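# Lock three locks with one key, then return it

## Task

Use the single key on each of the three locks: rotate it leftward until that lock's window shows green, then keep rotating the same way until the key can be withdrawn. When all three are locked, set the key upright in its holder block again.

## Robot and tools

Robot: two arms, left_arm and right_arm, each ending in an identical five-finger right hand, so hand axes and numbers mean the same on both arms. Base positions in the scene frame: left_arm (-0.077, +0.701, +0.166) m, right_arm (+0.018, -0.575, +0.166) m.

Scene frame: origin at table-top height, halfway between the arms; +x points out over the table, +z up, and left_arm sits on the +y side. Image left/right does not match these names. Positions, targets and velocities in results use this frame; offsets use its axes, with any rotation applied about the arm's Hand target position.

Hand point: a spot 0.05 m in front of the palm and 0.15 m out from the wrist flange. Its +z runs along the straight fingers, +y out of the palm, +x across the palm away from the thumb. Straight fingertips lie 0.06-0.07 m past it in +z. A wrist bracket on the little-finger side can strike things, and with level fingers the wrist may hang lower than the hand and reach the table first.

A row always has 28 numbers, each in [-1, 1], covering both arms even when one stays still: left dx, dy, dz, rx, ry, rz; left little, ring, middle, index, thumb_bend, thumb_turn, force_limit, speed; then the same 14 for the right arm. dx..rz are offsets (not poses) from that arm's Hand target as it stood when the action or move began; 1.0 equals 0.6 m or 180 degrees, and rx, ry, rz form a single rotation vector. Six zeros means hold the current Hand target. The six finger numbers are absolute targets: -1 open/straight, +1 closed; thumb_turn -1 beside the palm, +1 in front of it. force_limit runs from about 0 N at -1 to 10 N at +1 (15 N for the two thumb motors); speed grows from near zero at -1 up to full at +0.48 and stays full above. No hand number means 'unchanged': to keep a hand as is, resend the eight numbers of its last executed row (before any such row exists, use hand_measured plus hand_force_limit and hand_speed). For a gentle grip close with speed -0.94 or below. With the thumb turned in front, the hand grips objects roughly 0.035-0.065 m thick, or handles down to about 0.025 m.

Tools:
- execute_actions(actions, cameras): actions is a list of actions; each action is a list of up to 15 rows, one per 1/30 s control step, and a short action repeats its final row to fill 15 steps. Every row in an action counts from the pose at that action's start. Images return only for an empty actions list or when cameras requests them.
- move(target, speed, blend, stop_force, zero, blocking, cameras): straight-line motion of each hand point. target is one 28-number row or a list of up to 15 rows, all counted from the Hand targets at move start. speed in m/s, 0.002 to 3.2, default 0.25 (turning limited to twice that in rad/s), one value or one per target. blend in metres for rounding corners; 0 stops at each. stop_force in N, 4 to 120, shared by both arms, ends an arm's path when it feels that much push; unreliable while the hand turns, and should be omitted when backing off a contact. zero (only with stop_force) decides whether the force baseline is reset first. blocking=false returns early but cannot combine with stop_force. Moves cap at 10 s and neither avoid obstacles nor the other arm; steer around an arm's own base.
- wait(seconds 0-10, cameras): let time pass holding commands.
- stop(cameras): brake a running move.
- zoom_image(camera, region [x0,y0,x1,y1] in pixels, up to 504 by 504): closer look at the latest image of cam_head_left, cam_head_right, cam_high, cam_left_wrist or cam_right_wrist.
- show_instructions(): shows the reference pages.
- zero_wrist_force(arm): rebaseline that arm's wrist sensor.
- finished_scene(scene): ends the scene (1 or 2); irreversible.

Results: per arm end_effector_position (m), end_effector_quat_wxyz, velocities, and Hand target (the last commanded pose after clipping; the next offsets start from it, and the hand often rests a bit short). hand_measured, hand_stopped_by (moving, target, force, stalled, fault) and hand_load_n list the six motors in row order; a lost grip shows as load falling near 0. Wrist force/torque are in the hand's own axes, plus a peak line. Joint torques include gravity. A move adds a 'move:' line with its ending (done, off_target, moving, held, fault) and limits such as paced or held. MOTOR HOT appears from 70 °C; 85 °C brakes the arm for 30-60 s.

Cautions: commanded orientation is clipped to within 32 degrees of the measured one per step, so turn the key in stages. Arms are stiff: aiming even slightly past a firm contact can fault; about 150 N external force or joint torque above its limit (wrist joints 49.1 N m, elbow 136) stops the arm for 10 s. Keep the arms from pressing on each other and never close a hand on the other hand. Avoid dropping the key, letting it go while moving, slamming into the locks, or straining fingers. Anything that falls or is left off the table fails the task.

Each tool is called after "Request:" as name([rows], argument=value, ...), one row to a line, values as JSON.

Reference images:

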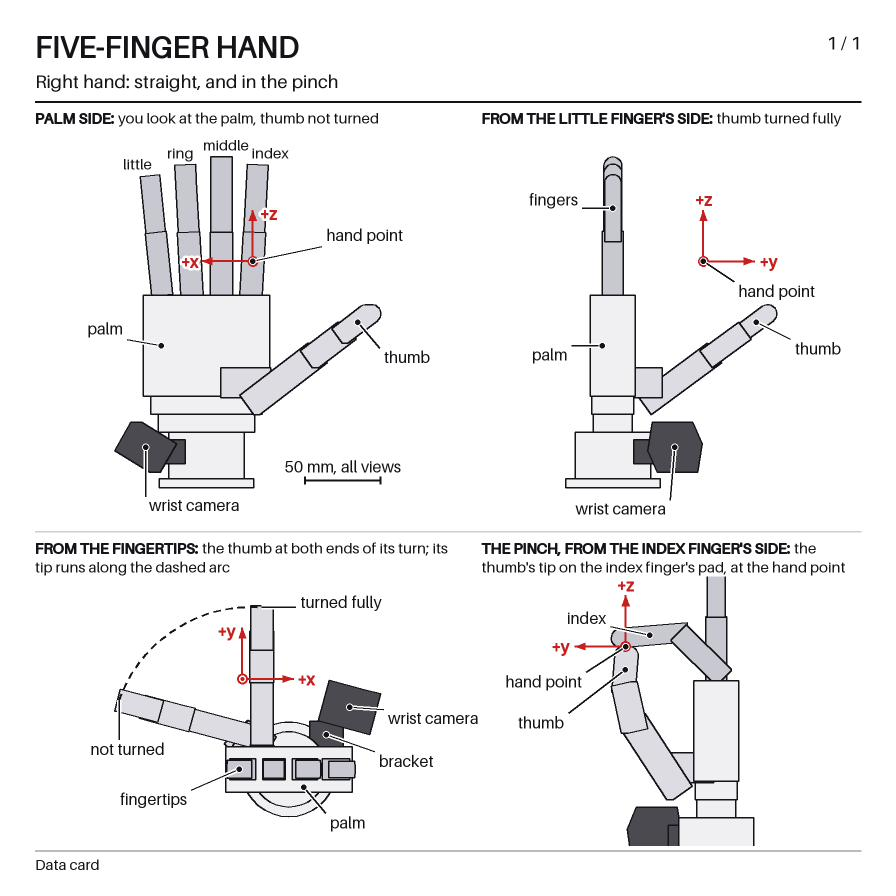

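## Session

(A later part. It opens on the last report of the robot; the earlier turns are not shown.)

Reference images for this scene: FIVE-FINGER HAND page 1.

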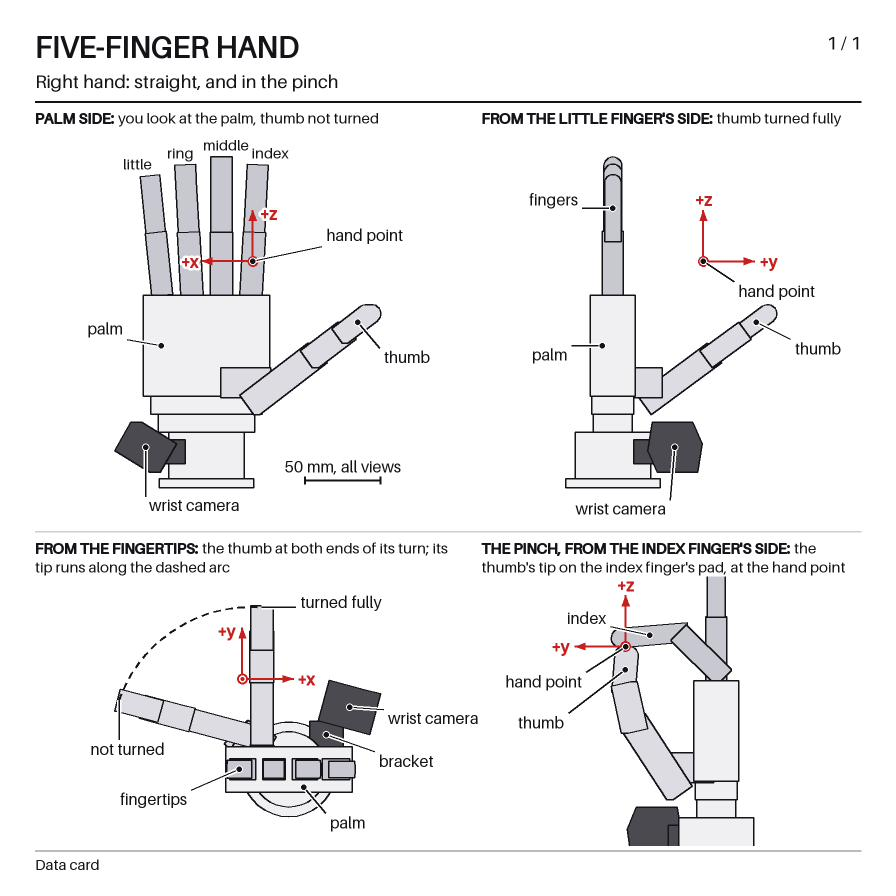

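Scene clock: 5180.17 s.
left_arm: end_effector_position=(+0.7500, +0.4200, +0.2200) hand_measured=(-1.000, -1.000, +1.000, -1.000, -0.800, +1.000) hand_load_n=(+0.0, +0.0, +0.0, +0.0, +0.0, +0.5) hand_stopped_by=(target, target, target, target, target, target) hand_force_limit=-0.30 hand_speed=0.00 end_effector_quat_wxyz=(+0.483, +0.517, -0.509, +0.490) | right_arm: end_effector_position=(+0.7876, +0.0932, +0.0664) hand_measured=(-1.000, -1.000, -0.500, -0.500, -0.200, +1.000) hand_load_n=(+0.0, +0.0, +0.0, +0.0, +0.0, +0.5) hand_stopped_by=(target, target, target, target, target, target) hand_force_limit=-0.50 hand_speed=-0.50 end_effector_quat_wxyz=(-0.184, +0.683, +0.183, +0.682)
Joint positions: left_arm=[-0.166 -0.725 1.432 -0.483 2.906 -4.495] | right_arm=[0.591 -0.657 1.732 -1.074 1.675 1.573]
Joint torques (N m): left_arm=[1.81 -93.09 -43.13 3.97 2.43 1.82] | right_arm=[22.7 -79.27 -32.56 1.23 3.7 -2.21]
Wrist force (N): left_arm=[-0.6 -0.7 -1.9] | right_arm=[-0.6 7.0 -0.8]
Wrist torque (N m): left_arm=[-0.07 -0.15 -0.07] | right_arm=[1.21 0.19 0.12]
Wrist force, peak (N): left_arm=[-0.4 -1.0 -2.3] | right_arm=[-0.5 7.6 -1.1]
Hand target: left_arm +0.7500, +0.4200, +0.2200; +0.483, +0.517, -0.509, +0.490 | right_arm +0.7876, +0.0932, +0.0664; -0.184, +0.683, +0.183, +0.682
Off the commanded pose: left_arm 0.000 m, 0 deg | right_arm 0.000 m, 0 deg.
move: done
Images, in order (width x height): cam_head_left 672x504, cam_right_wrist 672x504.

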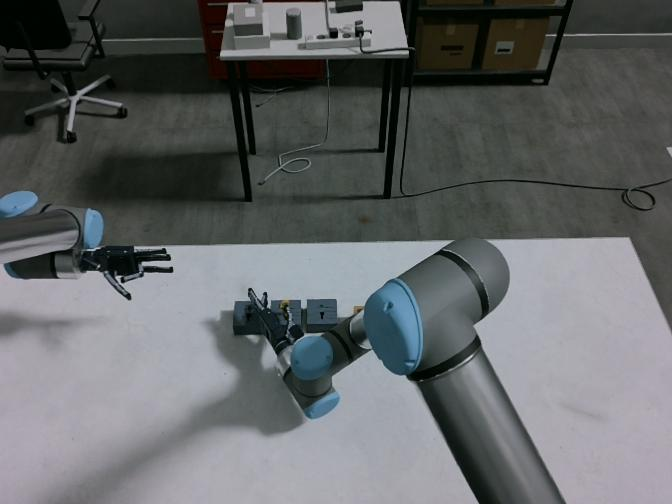

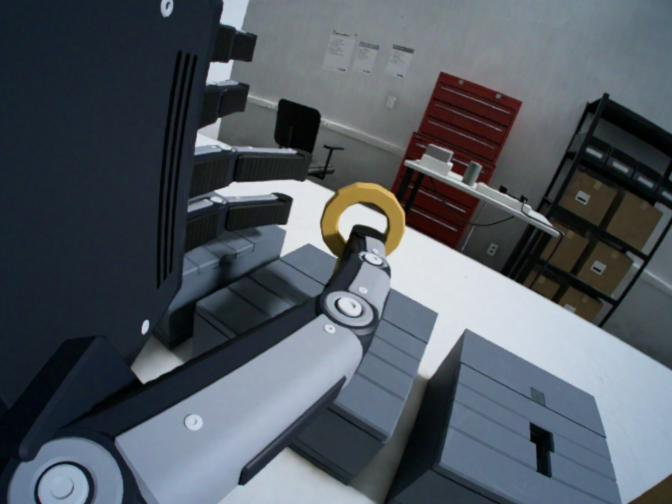

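Request:
move([
  [0,0,0,0,0,0,-1,-1,1,-1,-0.8,1,-0.3,0,-0.0087,-0.005,0,0,0,0,-1,-1,-0.5,-0.5,-0.2,1,-0.5,-0.5],
  [0,0,0,0,0,0,-1,-1,1,-1,-0.8,1,-0.3,0,-0.0053,-0.0108,0,0,0,0,-1,-1,-0.5,-0.5,-0.2,1,-0.5,-0.5],
  [0,0,0,0,0,0,-1,-1,1,-1,-0.8,1,-0.3,0,0.0005,-0.0075,0,0,0,0,-1,-1,-0.5,-0.5,-0.2,1,-0.5,-0.5],
], speed=0.03, blend=[0.001,0.001,0], cameras=[])

Request:
move([
  [0,0,0,0,0,0,-1,-1,1,-1,-0.8,1,-0.3,0,0,0,0,0,0,0,-1,-1,0.7,0.7,-0.2,1,-0.5,-0.88],
], cameras=[])

Request:
wait(seconds=2.5, cameras=["cam_head_left","cam_right_wrist"])

Request:
zoom_image(camera="cam_head_left", region=[253, 285, 313, 345])

Request:
zoom_image(camera="cam_right_wrist", region=[310, 160, 510, 310])

Scene clock: 5198.97 s.
left_arm: end_effector_position=(+0.7500, +0.4200, +0.2200) hand_measured=(-1.000, -1.000, +1.000, -1.000, -0.800, +1.000) hand_load_n=(+0.0, +0.0, +0.0, +0.0, +0.0, +0.5) hand_stopped_by=(target, target, target, target, target, target) hand_force_limit=-0.30 hand_speed=0.00 end_effector_quat_wxyz=(+0.483, +0.517, -0.509, +0.490) | right_arm: end_effector_position=(+0.7878, +0.0887, +0.0665) hand_measured=(-1.000, -1.000, -0.500, -0.500, -0.200, +1.000) hand_load_n=(-0.5, +0.0, +0.0, -0.5, +0.0, +0.0) hand_stopped_by=(target, target, target, target, target, target) hand_force_limit=-0.50 hand_speed=-0.50 end_effector_quat_wxyz=(-0.184, +0.683, +0.183, +0.682)
Joint positions: left_arm=[-0.166 -0.725 1.432 -0.483 2.906 -4.495] | right_arm=[0.586 -0.659 1.74 -1.079 1.67 1.573]
Joint torques (N m): left_arm=[1.9 -92.97 -43.65 3.69 2.22 1.73] | right_arm=[-17.65 -83.06 -30.3 0.82 -3.12 -1.63]
Wrist force (N): left_arm=[-0.7 -0.8 -2.0] | right_arm=[-0.4 7.3 -1.0]
Wrist torque (N m): left_arm=[-0.07 -0.14 -0.08] | right_arm=[1.27 0.18 0.14]
Wrist force, peak (N): left_arm=[-0.8 -0.8 -2.2] | right_arm=[-0.2 7.5 -1.2]
Hand target: left_arm +0.7500, +0.4200, +0.2200; +0.483, +0.517, -0.509, +0.490 | right_arm +0.7879, +0.0887, +0.0664; -0.184, +0.683, +0.183, +0.682
Off the commanded pose: left_arm 0.000 m, 0 deg | right_arm 0.000 m, 0 deg.
move: done
No camera images: "cameras" was empty.

Scene clock: 5201.33 s.
left_arm: end_effector_position=(+0.7500, +0.4200, +0.2200) hand_measured=(-1.000, -1.000, +1.000, -1.000, -0.800, +1.000) hand_load_n=(+0.0, +0.5, +0.0, +0.0, +0.0, +0.0) hand_stopped_by=(target, target, target, target, target, target) hand_force_limit=-0.30 hand_speed=0.00 end_effector_quat_wxyz=(+0.483, +0.517, -0.509, +0.490) | right_arm: end_effector_position=(+0.7879, +0.0887, +0.0664) hand_measured=(-1.000, -1.000, +0.200, +0.168, -0.200, +1.000) hand_load_n=(+0.0, +0.0, +3.5, +4.5, +4.0, +0.5) hand_stopped_by=(target, target, force, force, target, target) hand_force_limit=-0.50 hand_speed=-0.88 end_effector_quat_wxyz=(-0.184, +0.683, +0.183, +0.682)
Joint positions: left_arm=[-0.166 -0.725 1.432 -0.483 2.906 -4.495] | right_arm=[0.586 -0.659 1.74 -1.079 1.67 1.573]
Joint torques (N m): left_arm=[2.37 -91.65 -44.14 3.81 2.53 1.54] | right_arm=[-15.5 -80.45 -31.54 1.04 -2.59 -2.39]
Wrist force (N): left_arm=[-0.7 -0.7 -1.8] | right_arm=[0.0 7.1 -0.9]
Wrist torque (N m): left_arm=[-0.07 -0.14 -0.08] | right_arm=[1.24 0.15 0.16]
Wrist force, peak (N): left_arm=[-0.6 -1.0 -2.2] | right_arm=[-0.1 7.5 -0.9]
Hand target: left_arm +0.7500, +0.4200, +0.2200; +0.483, +0.517, -0.509, +0.490 | right_arm +0.7879, +0.0887, +0.0664; -0.184, +0.683, +0.183, +0.682
Off the commanded pose: left_arm 0.000 m, 0 deg | right_arm 0.000 m, 0 deg.
move: done
No camera images: "cameras" was empty.

Scene clock: 5203.83 s.
left_arm: end_effector_position=(+0.7500, +0.4200, +0.2200) hand_measured=(-1.000, -1.000, +1.000, -1.000, -0.800, +1.000) hand_load_n=(+0.0, +0.0, +0.0, +0.0, +0.0, +0.0) hand_stopped_by=(target, target, target, target, target, target) hand_force_limit=-0.30 hand_speed=0.00 end_effector_quat_wxyz=(+0.483, +0.517, -0.509, +0.490) | right_arm: end_effector_position=(+0.7879, +0.0887, +0.0664) hand_measured=(-1.000, -1.000, +0.200, +0.168, -0.200, +1.000) hand_load_n=(+0.0, +0.0, +3.5, +4.5, +4.0, +0.5) hand_stopped_by=(target, target, force, force, target, target) hand_force_limit=-0.50 hand_speed=-0.88 end_effector_quat_wxyz=(-0.184, +0.683, +0.183, +0.682)
Joint positions: left_arm=[-0.166 -0.725 1.432 -0.483 2.906 -4.495] | right_arm=[0.586 -0.659 1.74 -1.079 1.67 1.573]
Joint torques (N m): left_arm=[2.28 -92.72 -43.81 4.14 1.96 1.78] | right_arm=[-16.84 -80.4 -28.47 1.01 -2.1 -2.04]
Wrist force (N): left_arm=[-0.8 -0.8 -1.7] | right_arm=[0.1 7.2 -1.4]
Wrist torque (N m): left_arm=[-0.08 -0.12 -0.09] | right_arm=[1.28 0.17 0.16]
Wrist force, peak (N): left_arm=[-0.8 -0.9 -2.3] | right_arm=[0.5 7.6 -1.1]
Hand target: left_arm +0.7500, +0.4200, +0.2200; +0.483, +0.517, -0.509, +0.490 | right_arm +0.7879, +0.0887, +0.0664; -0.184, +0.683, +0.183, +0.682
Off the commanded pose: left_arm 0.000 m, 0 deg | right_arm 0.000 m, 0 deg.
wait: 2.50 s; at rest by 0.17 s
Images, in order (width x height): cam_head_left 672x504, cam_right_wrist 672x504.

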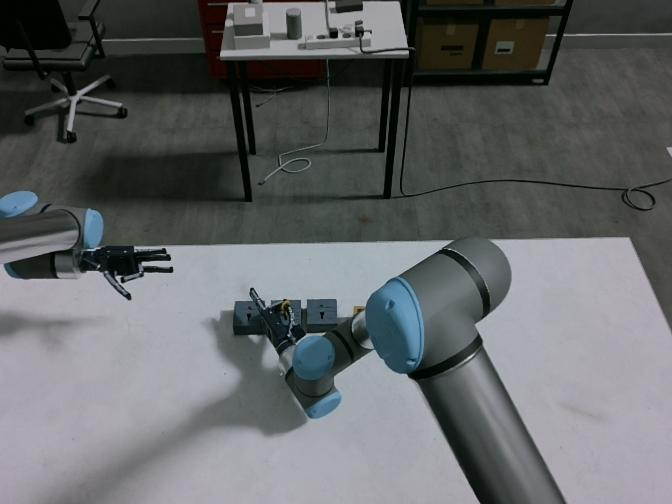

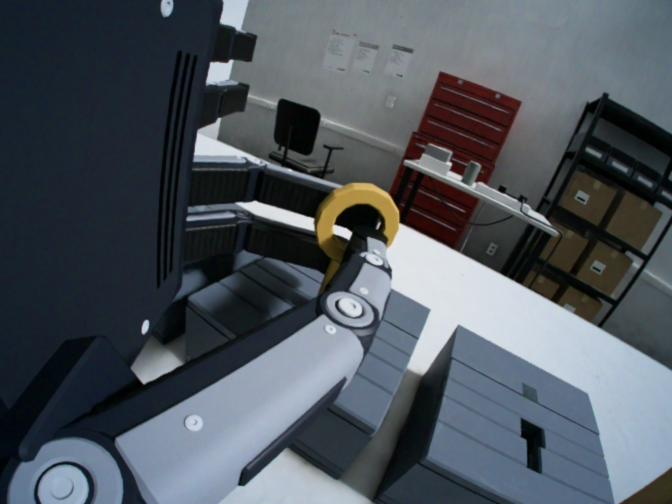

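Scaled by 8.400 from the camera's 672x504 image, which has a finer 960x720 frame.

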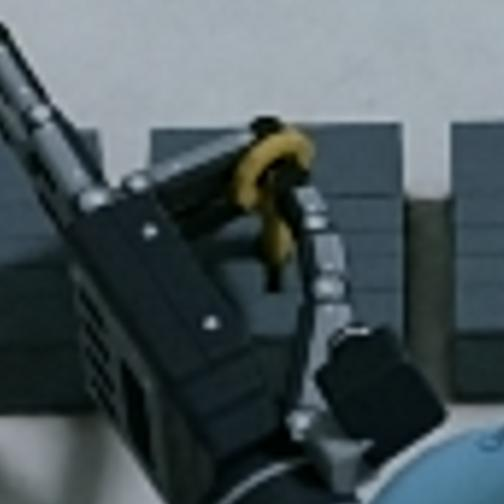

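Scaled by 2.520 from the camera's 672x504 image, which has a finer 960x720 frame.

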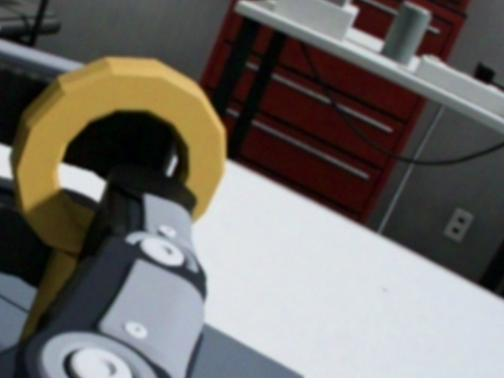

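Request:
move([
  [0,0,0,0,0,0,-1,-1,1,-1,-0.8,1,-0.3,0,-0.0104,0.0021,0,0,0,0.1111,-1,-1,0.7,0.7,-0.2,1,-0.5,-0.88],
  [0,0,0,0,0,0,-1,-1,1,-1,-0.8,1,-0.3,0,-0.0128,-0.0009,0,0,0,0.2222,-1,-1,0.7,0.7,-0.2,1,-0.5,-0.88],
  [0,0,0,0,0,0,-1,-1,1,-1,-0.8,1,-0.3,0,-0.0140,-0.0045,0,0,0,0.3333,-1,-1,0.7,0.7,-0.2,1,-0.5,-0.88],
], speed=0.08, blend=[0.001,0.001,0], stop_force=20, cameras=["cam_head_left","cam_head_right","cam_right_wrist"])

Request:
zoom_image(camera="cam_head_left", region=[253, 285, 313, 345])

Request:
zoom_image(camera="cam_head_right", region=[265, 285, 325, 345])

Scene clock: 5236.63 s.
left_arm: end_effector_position=(+0.7500, +0.4200, +0.2200) hand_measured=(-1.000, -1.000, +1.000, -1.000, -0.800, +1.000) hand_load_n=(+0.0, +0.0, +0.0, +0.0, +0.0, +0.0) hand_stopped_by=(target, target, target, target, target, target) hand_force_limit=-0.30 hand_speed=0.00 end_effector_quat_wxyz=(+0.483, +0.517, -0.509, +0.490) | right_arm: end_effector_position=(+0.7795, +0.0860, +0.0664) hand_measured=(-1.000, -1.000, +0.200, +0.168, -0.202, +1.000) hand_load_n=(+0.0, +0.0, +5.5, +1.5, +5.5, -0.5) hand_stopped_by=(target, target, force, force, target, target) hand_force_limit=-0.50 hand_speed=-0.88 end_effector_quat_wxyz=(+0.501, -0.500, -0.500, -0.499)
Joint positions: left_arm=[-0.166 -0.725 1.432 -0.483 2.906 -4.495] | right_arm=[0.255 -0.632 1.666 -1.029 0.291 1.568]
Joint torques (N m): left_arm=[1.67 -92.79 -44.09 3.61 2.16 1.34] | right_arm=[-15.77 -80.39 -32.98 2.62 -3.55 -2.34]
Wrist force (N): left_arm=[-0.5 -0.7 -2.1] | right_arm=[0.1 8.4 -2.8]
Wrist torque (N m): left_arm=[-0.05 -0.15 -0.07] | right_arm=[1.21 0.06 0.36]
Wrist force, peak (N): left_arm=[-0.8 -1.0 -2.1] | right_arm=[0.9 8.9 -1.3]
Hand target: left_arm +0.7500, +0.4200, +0.2200; +0.483, +0.517, -0.509, +0.490 | right_arm +0.7795, +0.0860, +0.0664; +0.501, -0.500, -0.500, -0.499
Off the commanded pose: left_arm 0.000 m, 0 deg | right_arm 0.000 m, 0 deg.
move: done
Images, in order (width x height): cam_head_left 672x504, cam_head_right 672x504, cam_right_wrist 672x504.

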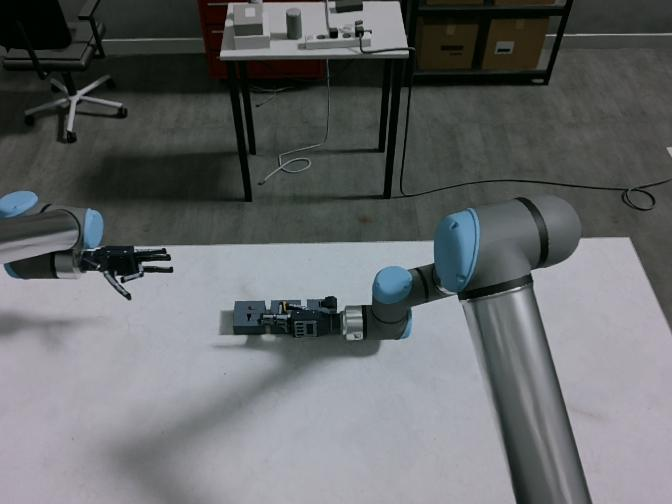

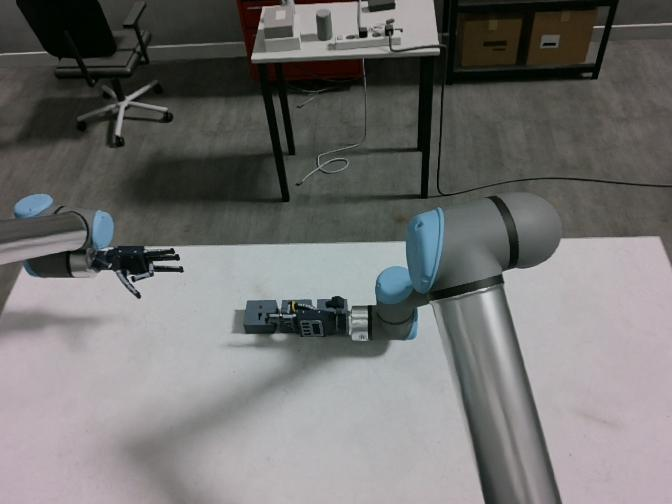

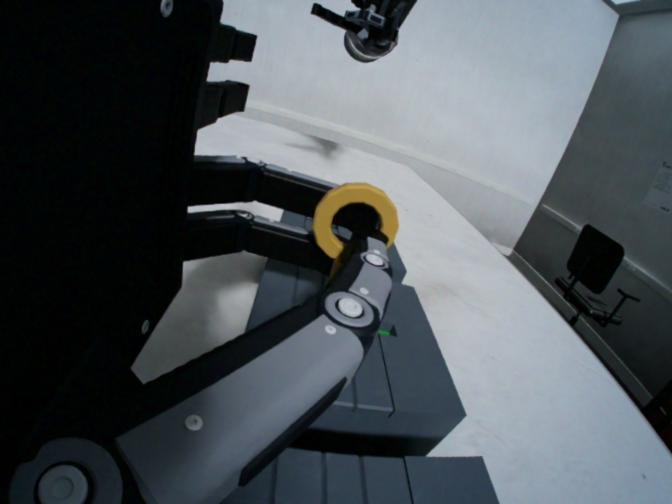

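Scaled by 8.400 from the camera's 672x504 image, which has a finer 960x720 frame.

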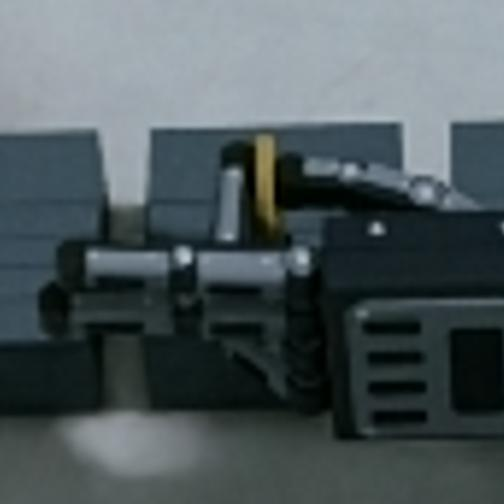

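Scaled by 8.400 from the camera's 672x504 image, which has a finer 960x720 frame.

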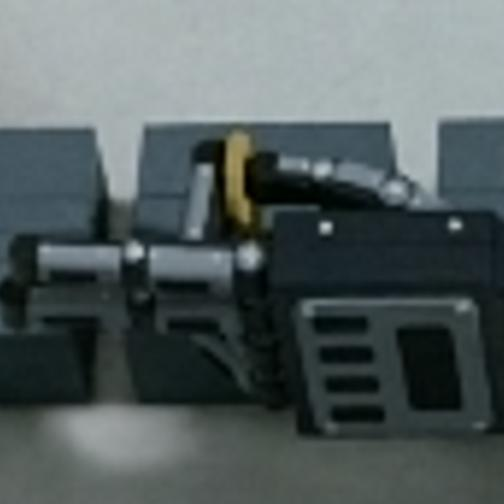

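Request:
move([
  [0,0,0,0,0,0,-1,-1,1,-1,-0.8,1,-0.3,0,0,0,0.04,0,0,0,-1,-1,0.7,0.7,-0.2,1,-0.5,-0.88],
], speed=0.02, stop_force=6, cameras=["cam_head_left","cam_right_wrist"])

Request:
zoom_image(camera="cam_head_left", region=[253, 285, 313, 345])

Request:
zoom_image(camera="cam_right_wrist", region=[310, 160, 510, 310])

Scene clock: 5248.37 s.
left_arm: end_effector_position=(+0.7500, +0.4200, +0.2200) hand_measured=(-1.000, -1.000, +1.000, -1.000, -0.800, +1.000) hand_load_n=(+0.0, +0.0, +0.0, +0.0, +0.0, +0.0) hand_stopped_by=(target, target, target, target, target, target) hand_force_limit=-0.30 hand_speed=0.00 end_effector_quat_wxyz=(+0.483, +0.517, -0.509, +0.490) | right_arm: end_effector_position=(+0.7795, +0.0860, +0.0904) hand_measured=(-1.000, -1.000, +0.200, +0.168, -0.202, +1.000) hand_load_n=(+0.0, +0.0, +5.0, +2.0, +5.5, +0.0) hand_stopped_by=(target, target, force, force, target, target) hand_force_limit=-0.50 hand_speed=-0.88 end_effector_quat_wxyz=(+0.501, -0.500, -0.500, -0.499)
Joint positions: left_arm=[-0.166 -0.725 1.432 -0.483 2.906 -4.495] | right_arm=[0.255 -0.666 1.674 -1.003 0.291 1.568]
Joint torques (N m): left_arm=[-0.83 -92.36 -44.14 3.68 2.24 1.08] | right_arm=[-14.59 -100.55 -12.25 2.39 -1.04 -2.29]
Wrist force (N): left_arm=[-0.4 -0.9 -1.6] | right_arm=[-0.7 7.4 -2.0]
Wrist torque (N m): left_arm=[-0.11 -0.17 -0.07] | right_arm=[1.25 0.10 0.34]
Wrist force, peak (N): left_arm=[-0.5 -0.9 -2.3] | right_arm=[-0.2 8.7 -3.1]
Hand target: left_arm +0.7500, +0.4200, +0.2200; +0.483, +0.517, -0.509, +0.490 | right_arm +0.7795, +0.0860, +0.0904; +0.501, -0.500, -0.500, -0.499
Off the commanded pose: left_arm 0.000 m, 0 deg | right_arm 0.000 m, 0 deg.
move: done
Images, in order (width x height): cam_head_left 672x504, cam_right_wrist 672x504.

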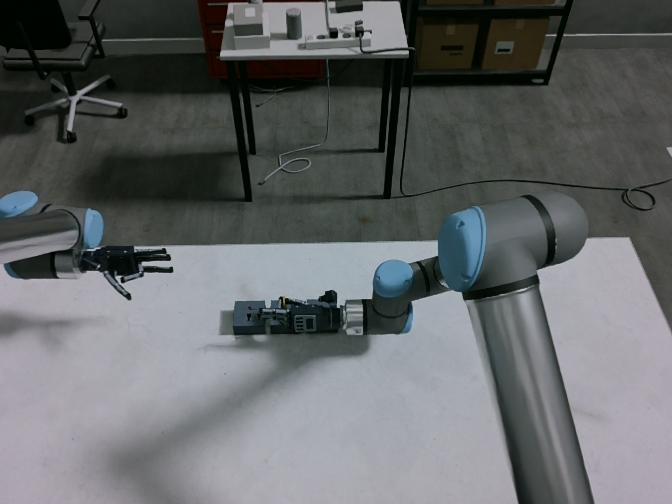

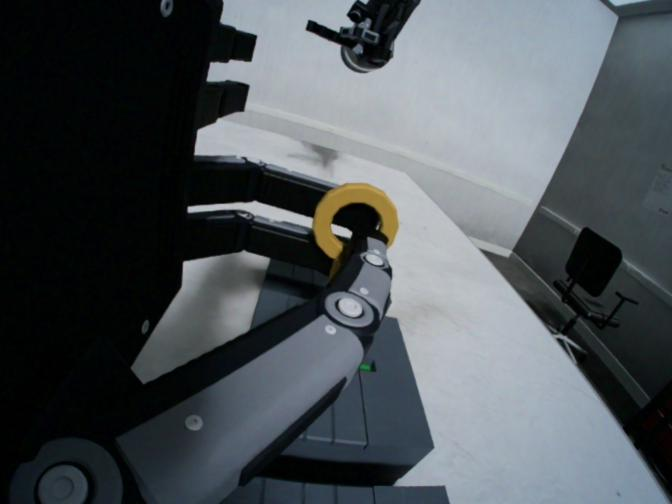

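Scaled by 8.400 from the camera's 672x504 image, which has a finer 960x720 frame.

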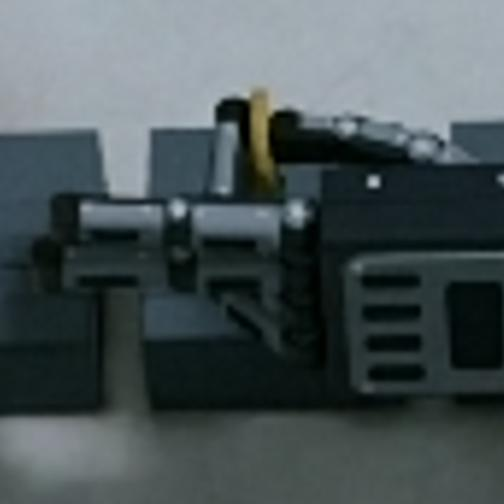

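Scaled by 2.520 from the camera's 672x504 image, which has a finer 960x720 frame.

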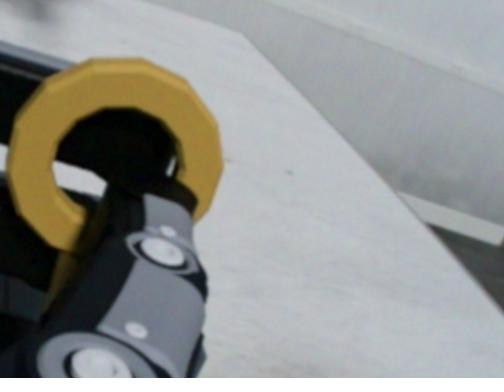

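Request:
move([
  [0,0,0,0,0,0,-1,-1,1,-1,-0.8,1,-0.3,0,0,0,0.062,0,0,0,-1,-1,0.7,0.7,-0.2,1,-0.5,-0.88],
], speed=0.03, stop_force=6, cameras=["cam_head_left","cam_head_right"])

Request:
zoom_image(camera="cam_head_left", region=[253, 285, 313, 345])

Request:
zoom_image(camera="cam_head_right", region=[265, 285, 325, 345])

Scene clock: 5256.87 s.
left_arm: end_effector_position=(+0.7500, +0.4200, +0.2200) hand_measured=(-1.000, -1.000, +1.000, -1.000, -0.800, +1.000) hand_load_n=(+0.0, +0.0, +0.0, +0.0, +0.0, +0.0) hand_stopped_by=(target, target, target, target, target, target) hand_force_limit=-0.30 hand_speed=0.00 end_effector_quat_wxyz=(+0.483, +0.517, -0.509, +0.490) | right_arm: end_effector_position=(+0.7795, +0.0860, +0.1276) hand_measured=(-1.000, -1.000, +0.200, +0.168, -0.202, +1.000) hand_load_n=(+0.0, +0.0, +2.5, +4.5, +5.0, +0.5) hand_stopped_by=(target, target, force, force, target, target) hand_force_limit=-0.50 hand_speed=-0.88 end_effector_quat_wxyz=(+0.501, -0.500, -0.500, -0.499)
Joint positions: left_arm=[-0.166 -0.725 1.432 -0.483 2.906 -4.495] | right_arm=[0.255 -0.717 1.683 -0.961 0.291 1.568]
Joint torques (N m): left_arm=[0.36 -92.64 -43.95 3.55 2.24 1.2] | right_arm=[-11.07 -98.88 -13.7 2.53 1.3 -2.61]
Wrist force (N): left_arm=[-0.9 -1.1 -2.0] | right_arm=[-1.1 7.0 -1.0]
Wrist torque (N m): left_arm=[-0.12 -0.10 -0.10] | right_arm=[1.24 0.15 0.33]
Wrist force, peak (N): left_arm=[-0.8 -0.7 -2.3] | right_arm=[-0.7 7.7 -1.9]
Hand target: left_arm +0.7500, +0.4200, +0.2200; +0.483, +0.517, -0.509, +0.490 | right_arm +0.7795, +0.0860, +0.1276; +0.501, -0.500, -0.500, -0.499
Off the commanded pose: left_arm 0.000 m, 0 deg | right_arm 0.000 m, 0 deg.
move: done
Images, in order (width x height): cam_head_left 672x504, cam_head_right 672x504.

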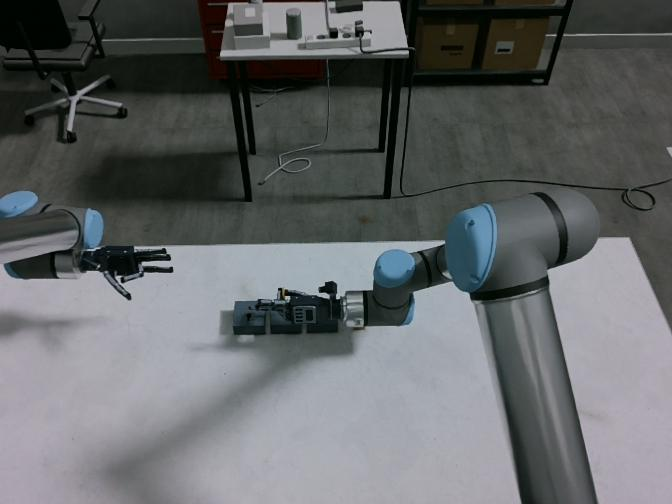

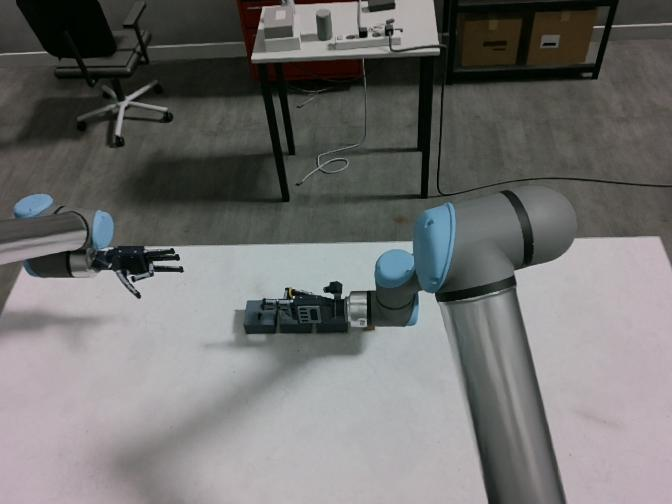

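Scaled by 8.400 from the camera's 672x504 image, which has a finer 960x720 frame.

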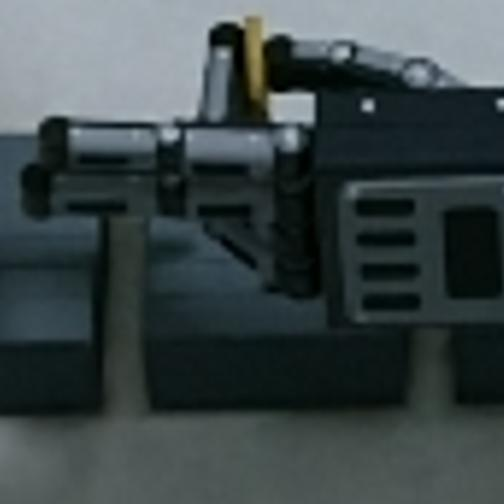

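Scaled by 8.400 from the camera's 672x504 image, which has a finer 960x720 frame.

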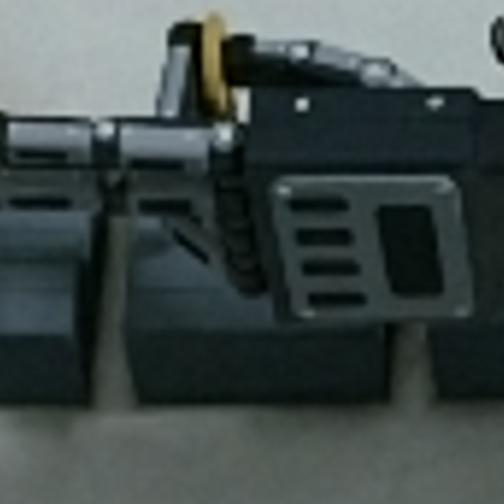

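Request:
move([
  [0,0,0,0,0,0,-1,-1,1,-1,-0.8,1,-0.3,0,0,0.1725,0,0,0,0,-1,-1,0.7,0.7,-0.2,1,-0.5,-0.88],
  [0,0,0,0,0,0,-1,-1,1,-1,-0.8,1,-0.3,0,0,0.1725,-0.026,0,0,0,-1,-1,0.7,0.7,-0.2,1,-0.5,-0.88],
], speed=[0.12,0.05], blend=[0.002,0], cameras=["cam_head_left","cam_head_right","cam_left_wrist","cam_right_wrist"])

Request:
zoom_image(camera="cam_head_left", region=[216, 285, 276, 345])

Scene clock: 5274.23 s.
left_arm: end_effector_position=(+0.7500, +0.4200, +0.2200) hand_measured=(-1.000, -1.000, +1.000, -1.000, -0.800, +1.000) hand_load_n=(+0.0, +0.0, +0.0, +0.0, +0.5, +0.5) hand_stopped_by=(target, target, target, target, target, target) hand_force_limit=-0.30 hand_speed=0.00 end_effector_quat_wxyz=(+0.483, +0.517, -0.509, +0.490) | right_arm: end_effector_position=(+0.7795, +0.1895, +0.1122) hand_measured=(-1.000, -1.000, +0.200, +0.168, -0.202, +1.000) hand_load_n=(+0.0, +0.0, +2.5, +4.5, +5.0, +0.5) hand_stopped_by=(target, target, force, force, target, target) hand_force_limit=-0.50 hand_speed=-0.88 end_effector_quat_wxyz=(+0.501, -0.500, -0.500, -0.499)
Joint positions: left_arm=[-0.166 -0.725 1.432 -0.483 2.906 -4.495] | right_arm=[0.374 -0.642 1.548 -0.903 0.411 1.57]
Joint torques (N m): left_arm=[-1.19 -91.64 -43.56 3.52 2.03 0.88] | right_arm=[22.36 -84.21 -38.21 -4.25 3.36 -0.45]
Wrist force (N): left_arm=[-0.8 -0.9 -1.9] | right_arm=[-1.0 7.1 -1.0]
Wrist torque (N m): left_arm=[-0.09 -0.12 -0.09] | right_arm=[1.20 0.16 0.31]
Wrist force, peak (N): left_arm=[-0.7 -1.1 -2.1] | right_arm=[-1.1 7.5 -1.5]
Hand target: left_arm +0.7500, +0.4200, +0.2200; +0.483, +0.517, -0.509, +0.490 | right_arm +0.7795, +0.1895, +0.1120; +0.501, -0.500, -0.500, -0.499
Off the commanded pose: left_arm 0.000 m, 0 deg | right_arm 0.000 m, 0 deg.
move: done
Images, in order (width x height): cam_head_left 672x504, cam_head_right 672x504, cam_left_wrist 672x504, cam_right_wrist 672x504.

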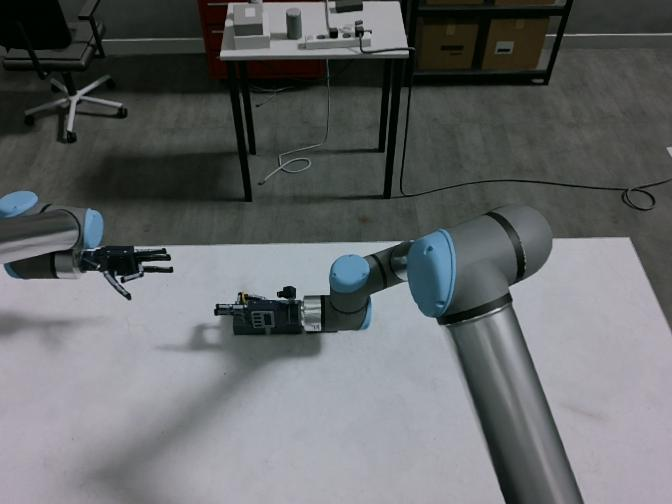

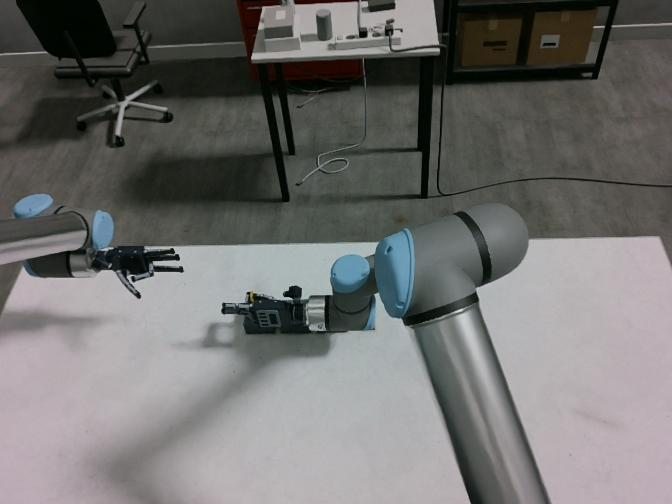

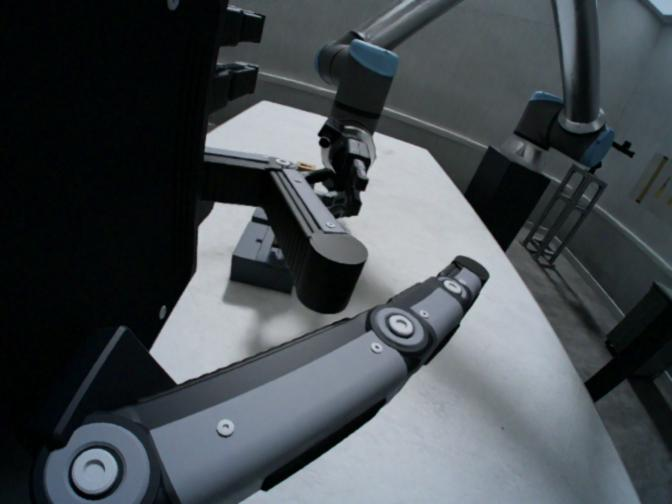

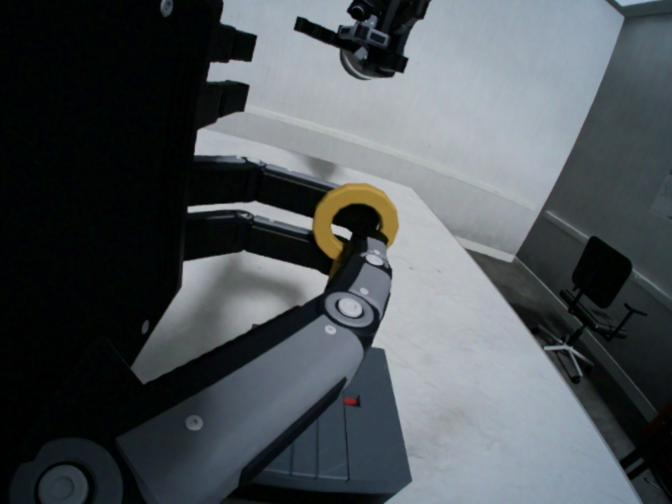

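Scaled by 8.400 from the camera's 672x504 image, which has a finer 960x720 frame.

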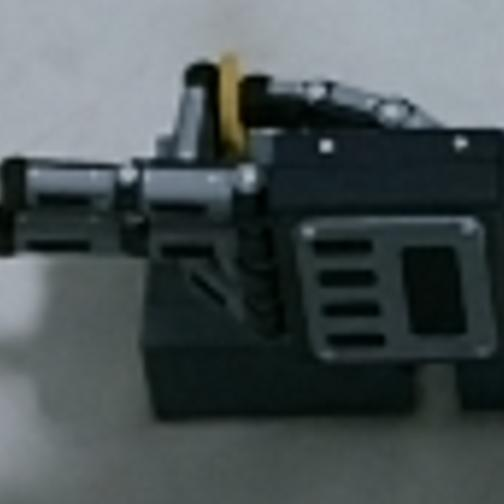

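Request:
move([
  [0.1333,-0.05,0,0,0,0,-1,-1,-1,-1,-0.8,1,-0.3,0,0,0,0,0,0,0,-1,-1,0.7,0.7,-0.2,1,-0.5,-0.88],
], speed=[0.15], cameras=["cam_left_wrist"])

Request:
zoom_image(camera="cam_left_wrist", region=[240, 150, 400, 310])

Scene clock: 5284.73 s.
left_arm: end_effector_position=(+0.8299, +0.3900, +0.2200) hand_measured=(-1.000, -1.000, -1.000, -1.000, -0.800, +1.000) hand_load_n=(+0.0, +0.0, +0.0, +0.0, +0.0, +0.0) hand_stopped_by=(target, target, target, target, target, target) hand_force_limit=-0.30 hand_speed=0.00 end_effector_quat_wxyz=(+0.483, +0.517, -0.509, +0.490) | right_arm: end_effector_position=(+0.7795, +0.1895, +0.1120) hand_measured=(-1.000, -1.000, +0.200, +0.168, -0.202, +1.000) hand_load_n=(+0.0, +0.0, +2.5, +4.5, +5.0, +0.5) hand_stopped_by=(target, target, force, force, target, target) hand_force_limit=-0.50 hand_speed=-0.88 end_effector_quat_wxyz=(+0.501, -0.500, -0.500, -0.499)
Joint positions: left_arm=[-0.179 -0.617 1.209 -0.38 2.894 -4.507] | right_arm=[0.374 -0.642 1.548 -0.903 0.411 1.57]
Joint torques (N m): left_arm=[-12.98 -97.35 -45.52 4.17 1.13 3.64] | right_arm=[21.54 -86.44 -37.77 -4.15 3.35 1.98]
Wrist force (N): left_arm=[-0.3 -0.9 -1.2] | right_arm=[-0.7 6.9 -0.7]
Wrist torque (N m): left_arm=[-0.14 -0.18 -0.12] | right_arm=[1.17 0.11 0.32]
Wrist force, peak (N): left_arm=[-0.9 0.2 -2.4] | right_arm=[-1.0 7.3 -1.1]
Hand target: left_arm +0.8299, +0.3900, +0.2200; +0.483, +0.517, -0.509, +0.490 | right_arm +0.7795, +0.1895, +0.1120; +0.501, -0.500, -0.500, -0.499
Off the commanded pose: left_arm 0.000 m, 0 deg | right_arm 0.000 m, 0 deg.
move: done
Images, in order (width x height): cam_left_wrist 672x504.

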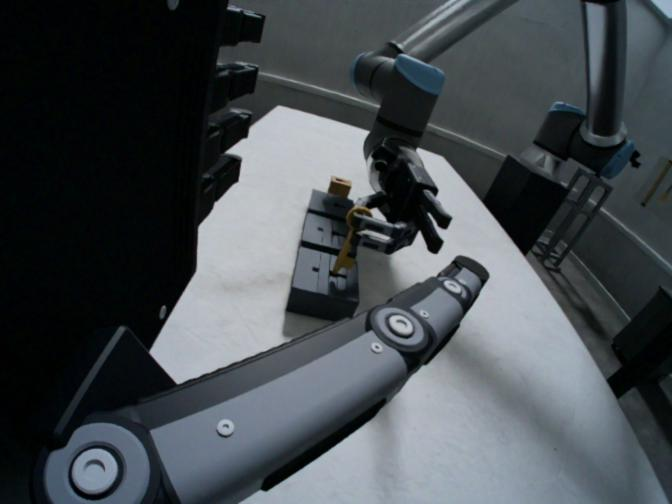

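Scaled by 3.150 from the camera's 672x504 image, which has a finer 960x720 frame.

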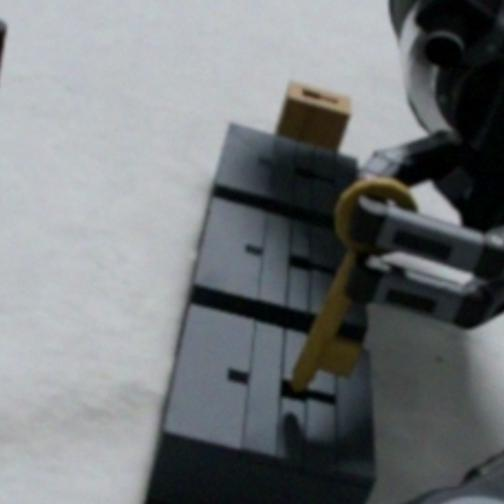

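Request:
zoom_image(camera="cam_left_wrist", region=[305, 235, 365, 295])

Scaled by 8.400 from the camera's 672x504 image, which has a finer 960x720 frame.

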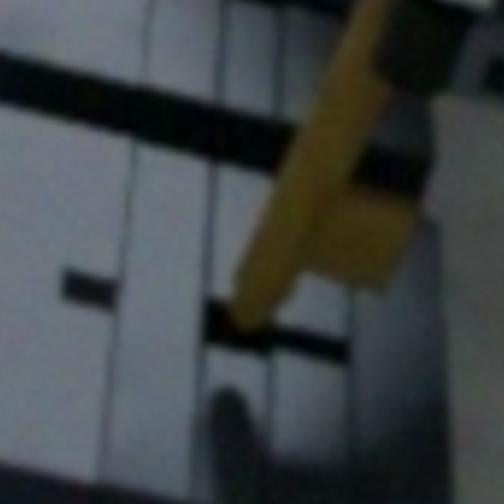

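Request:
move([
  [0,0,0,0,0,0,-1,-1,-1,-1,-0.8,1,-0.3,0,0,-0.008,0,0,0,0,-1,-1,0.7,0.7,-0.2,1,-0.5,-0.88],
  [0,0,0,0,0,0,-1,-1,-1,-1,-0.8,1,-0.3,0,0,-0.008,-0.008,0,0,0,-1,-1,0.7,0.7,-0.2,1,-0.5,-0.88],
], speed=[0.03], stop_force=4, cameras=["cam_left_wrist"])

Request:
zoom_image(camera="cam_left_wrist", region=[305, 235, 365, 295])

speed must be one number or one for each of the 2 targets, got a list of 1; nothing of the call was run

Scaled by 8.400 from the camera's 672x504 image, which has a finer 960x720 frame.

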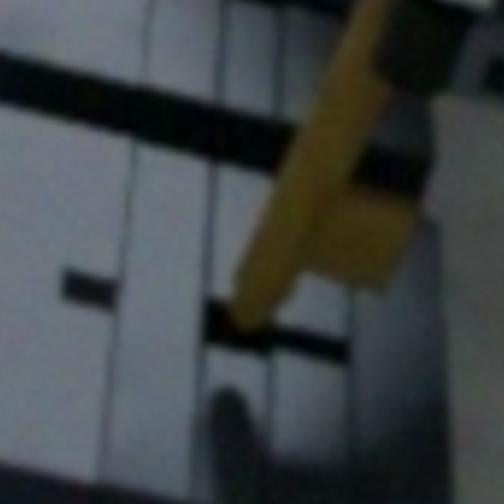

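Request:
move([
  [0,0,0,0,0,0,-1,-1,-1,-1,-0.8,1,-0.3,0,0,-0.01167,0,0,0,0,-1,-1,0.7,0.7,-0.2,1,-0.5,-0.88],
  [0,0,0,0,0,0,-1,-1,-1,-1,-0.8,1,-0.3,0,0,-0.01167,-0.01,0,0,0,-1,-1,0.7,0.7,-0.2,1,-0.5,-0.88],
], speed=0.03, stop_force=4, cameras=["cam_left_wrist","cam_head_left"])

Request:
zoom_image(camera="cam_left_wrist", region=[305, 235, 365, 295])

Scene clock: 5375.73 s.
left_arm: end_effector_position=(+0.8299, +0.3900, +0.2200) hand_measured=(-1.000, -1.000, -1.000, -1.000, -0.800, +1.000) hand_load_n=(+0.0, +0.0, +0.0, +0.0, +0.0, +0.5) hand_stopped_by=(target, target, target, target, target, target) hand_force_limit=-0.30 hand_speed=0.00 end_effector_quat_wxyz=(+0.483, +0.517, -0.509, +0.490) | right_arm: end_effector_position=(+0.7795, +0.1825, +0.1060) hand_measured=(-1.000, -1.000, +0.200, +0.168, -0.202, +1.000) hand_load_n=(+0.0, +0.0, +2.5, +4.5, +5.0, +0.5) hand_stopped_by=(target, target, force, force, target, target) hand_force_limit=-0.50 hand_speed=-0.88 end_effector_quat_wxyz=(+0.501, -0.500, -0.500, -0.499)
Joint positions: left_arm=[-0.179 -0.616 1.209 -0.379 2.894 -4.507] | right_arm=[0.366 -0.638 1.556 -0.915 0.403 1.57]
Joint torques (N m): left_arm=[-11.08 -97.62 -46.76 4.3 1.04 3.37] | right_arm=[-17.09 -86.26 -36.56 -3.98 -3.37 1.69]
Wrist force (N): left_arm=[-0.2 -1.0 -1.6] | right_arm=[-0.8 6.8 -0.9]
Wrist torque (N m): left_arm=[-0.14 -0.16 -0.12] | right_arm=[1.15 0.15 0.31]
Wrist force, peak (N): left_arm=[-0.6 -1.4 -1.9] | right_arm=[-0.8 7.4 -1.2]
Hand target: left_arm +0.8299, +0.3900, +0.2200; +0.483, +0.517, -0.509, +0.490 | right_arm +0.7795, +0.1825, +0.1060; +0.501, -0.500, -0.500, -0.499
Off the commanded pose: left_arm 0.000 m, 0 deg | right_arm 0.000 m, 0 deg.
move: done
Images, in order (width x height): cam_head_left 672x504, cam_left_wrist 672x504.

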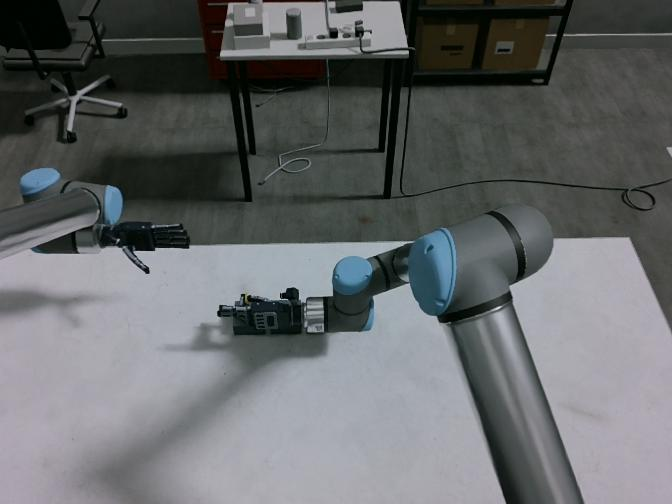

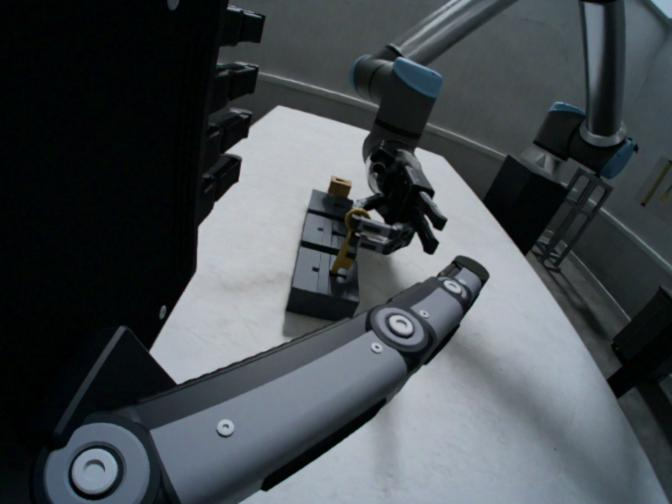

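Scaled by 8.400 from the camera's 672x504 image, which has a finer 960x720 frame.

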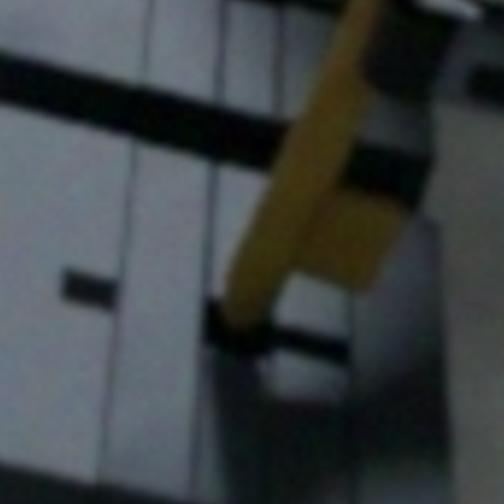

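Request:
move(target=[0,0,0,0,0,0,-1,-1,-1,-1,-0.8,1,-0.3,0,0,0,-0.01333,0,0,0,-1,-1,0.7,0.7,-0.2,1,-0.5,-0.88], speed=0.015, stop_force=4, cameras=["cam_left_wrist"])

Request:
zoom_image(camera="cam_left_wrist", region=[305, 235, 365, 295])

Scene clock: 5386.70 s.
left_arm: end_effector_position=(+0.8299, +0.3900, +0.2200) hand_measured=(-1.000, -1.000, -1.000, -1.000, -0.800, +1.000) hand_load_n=(+0.0, +0.0, +0.0, +0.0, +0.0, +0.5) hand_stopped_by=(target, target, target, target, target, target) hand_force_limit=-0.30 hand_speed=0.00 end_effector_quat_wxyz=(+0.483, +0.517, -0.509, +0.490) | right_arm: end_effector_position=(+0.7795, +0.1825, +0.0980) hand_measured=(-1.000, -1.000, +0.200, +0.168, -0.202, +1.000) hand_load_n=(+0.0, +0.0, +2.5, +4.5, +5.0, +1.0) hand_stopped_by=(target, target, force, force, target, target) hand_force_limit=-0.50 hand_speed=-0.88 end_effector_quat_wxyz=(+0.501, -0.500, -0.500, -0.499)
Joint positions: left_arm=[-0.179 -0.616 1.209 -0.379 2.894 -4.507] | right_arm=[0.366 -0.628 1.554 -0.923 0.403 1.57]
Joint torques (N m): left_arm=[-11.75 -97.15 -46.86 4.46 1.09 3.54] | right_arm=[-15.95 -86.3 -37 -3.84 -3.21 -0.64]
Wrist force (N): left_arm=[-0.3 -0.9 -1.3] | right_arm=[-0.5 7.0 -1.1]
Wrist torque (N m): left_arm=[-0.13 -0.15 -0.12] | right_arm=[1.18 0.11 0.33]
Wrist force, peak (N): left_arm=[-0.2 -1.2 -2.0] | right_arm=[-0.7 7.4 -0.8]
Hand target: left_arm +0.8299, +0.3900, +0.2200; +0.483, +0.517, -0.509, +0.490 | right_arm +0.7795, +0.1825, +0.0980; +0.501, -0.500, -0.500, -0.499
Off the commanded pose: left_arm 0.000 m, 0 deg | right_arm 0.000 m, 0 deg.
move: done
Images, in order (width x height): cam_left_wrist 672x504.

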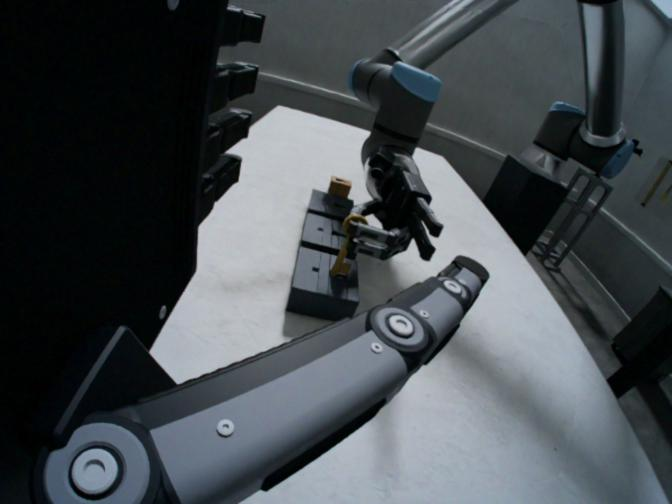

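Scaled by 8.400 from the camera's 672x504 image, which has a finer 960x720 frame.

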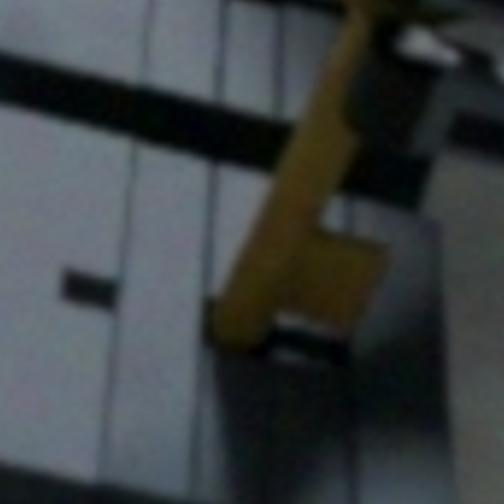

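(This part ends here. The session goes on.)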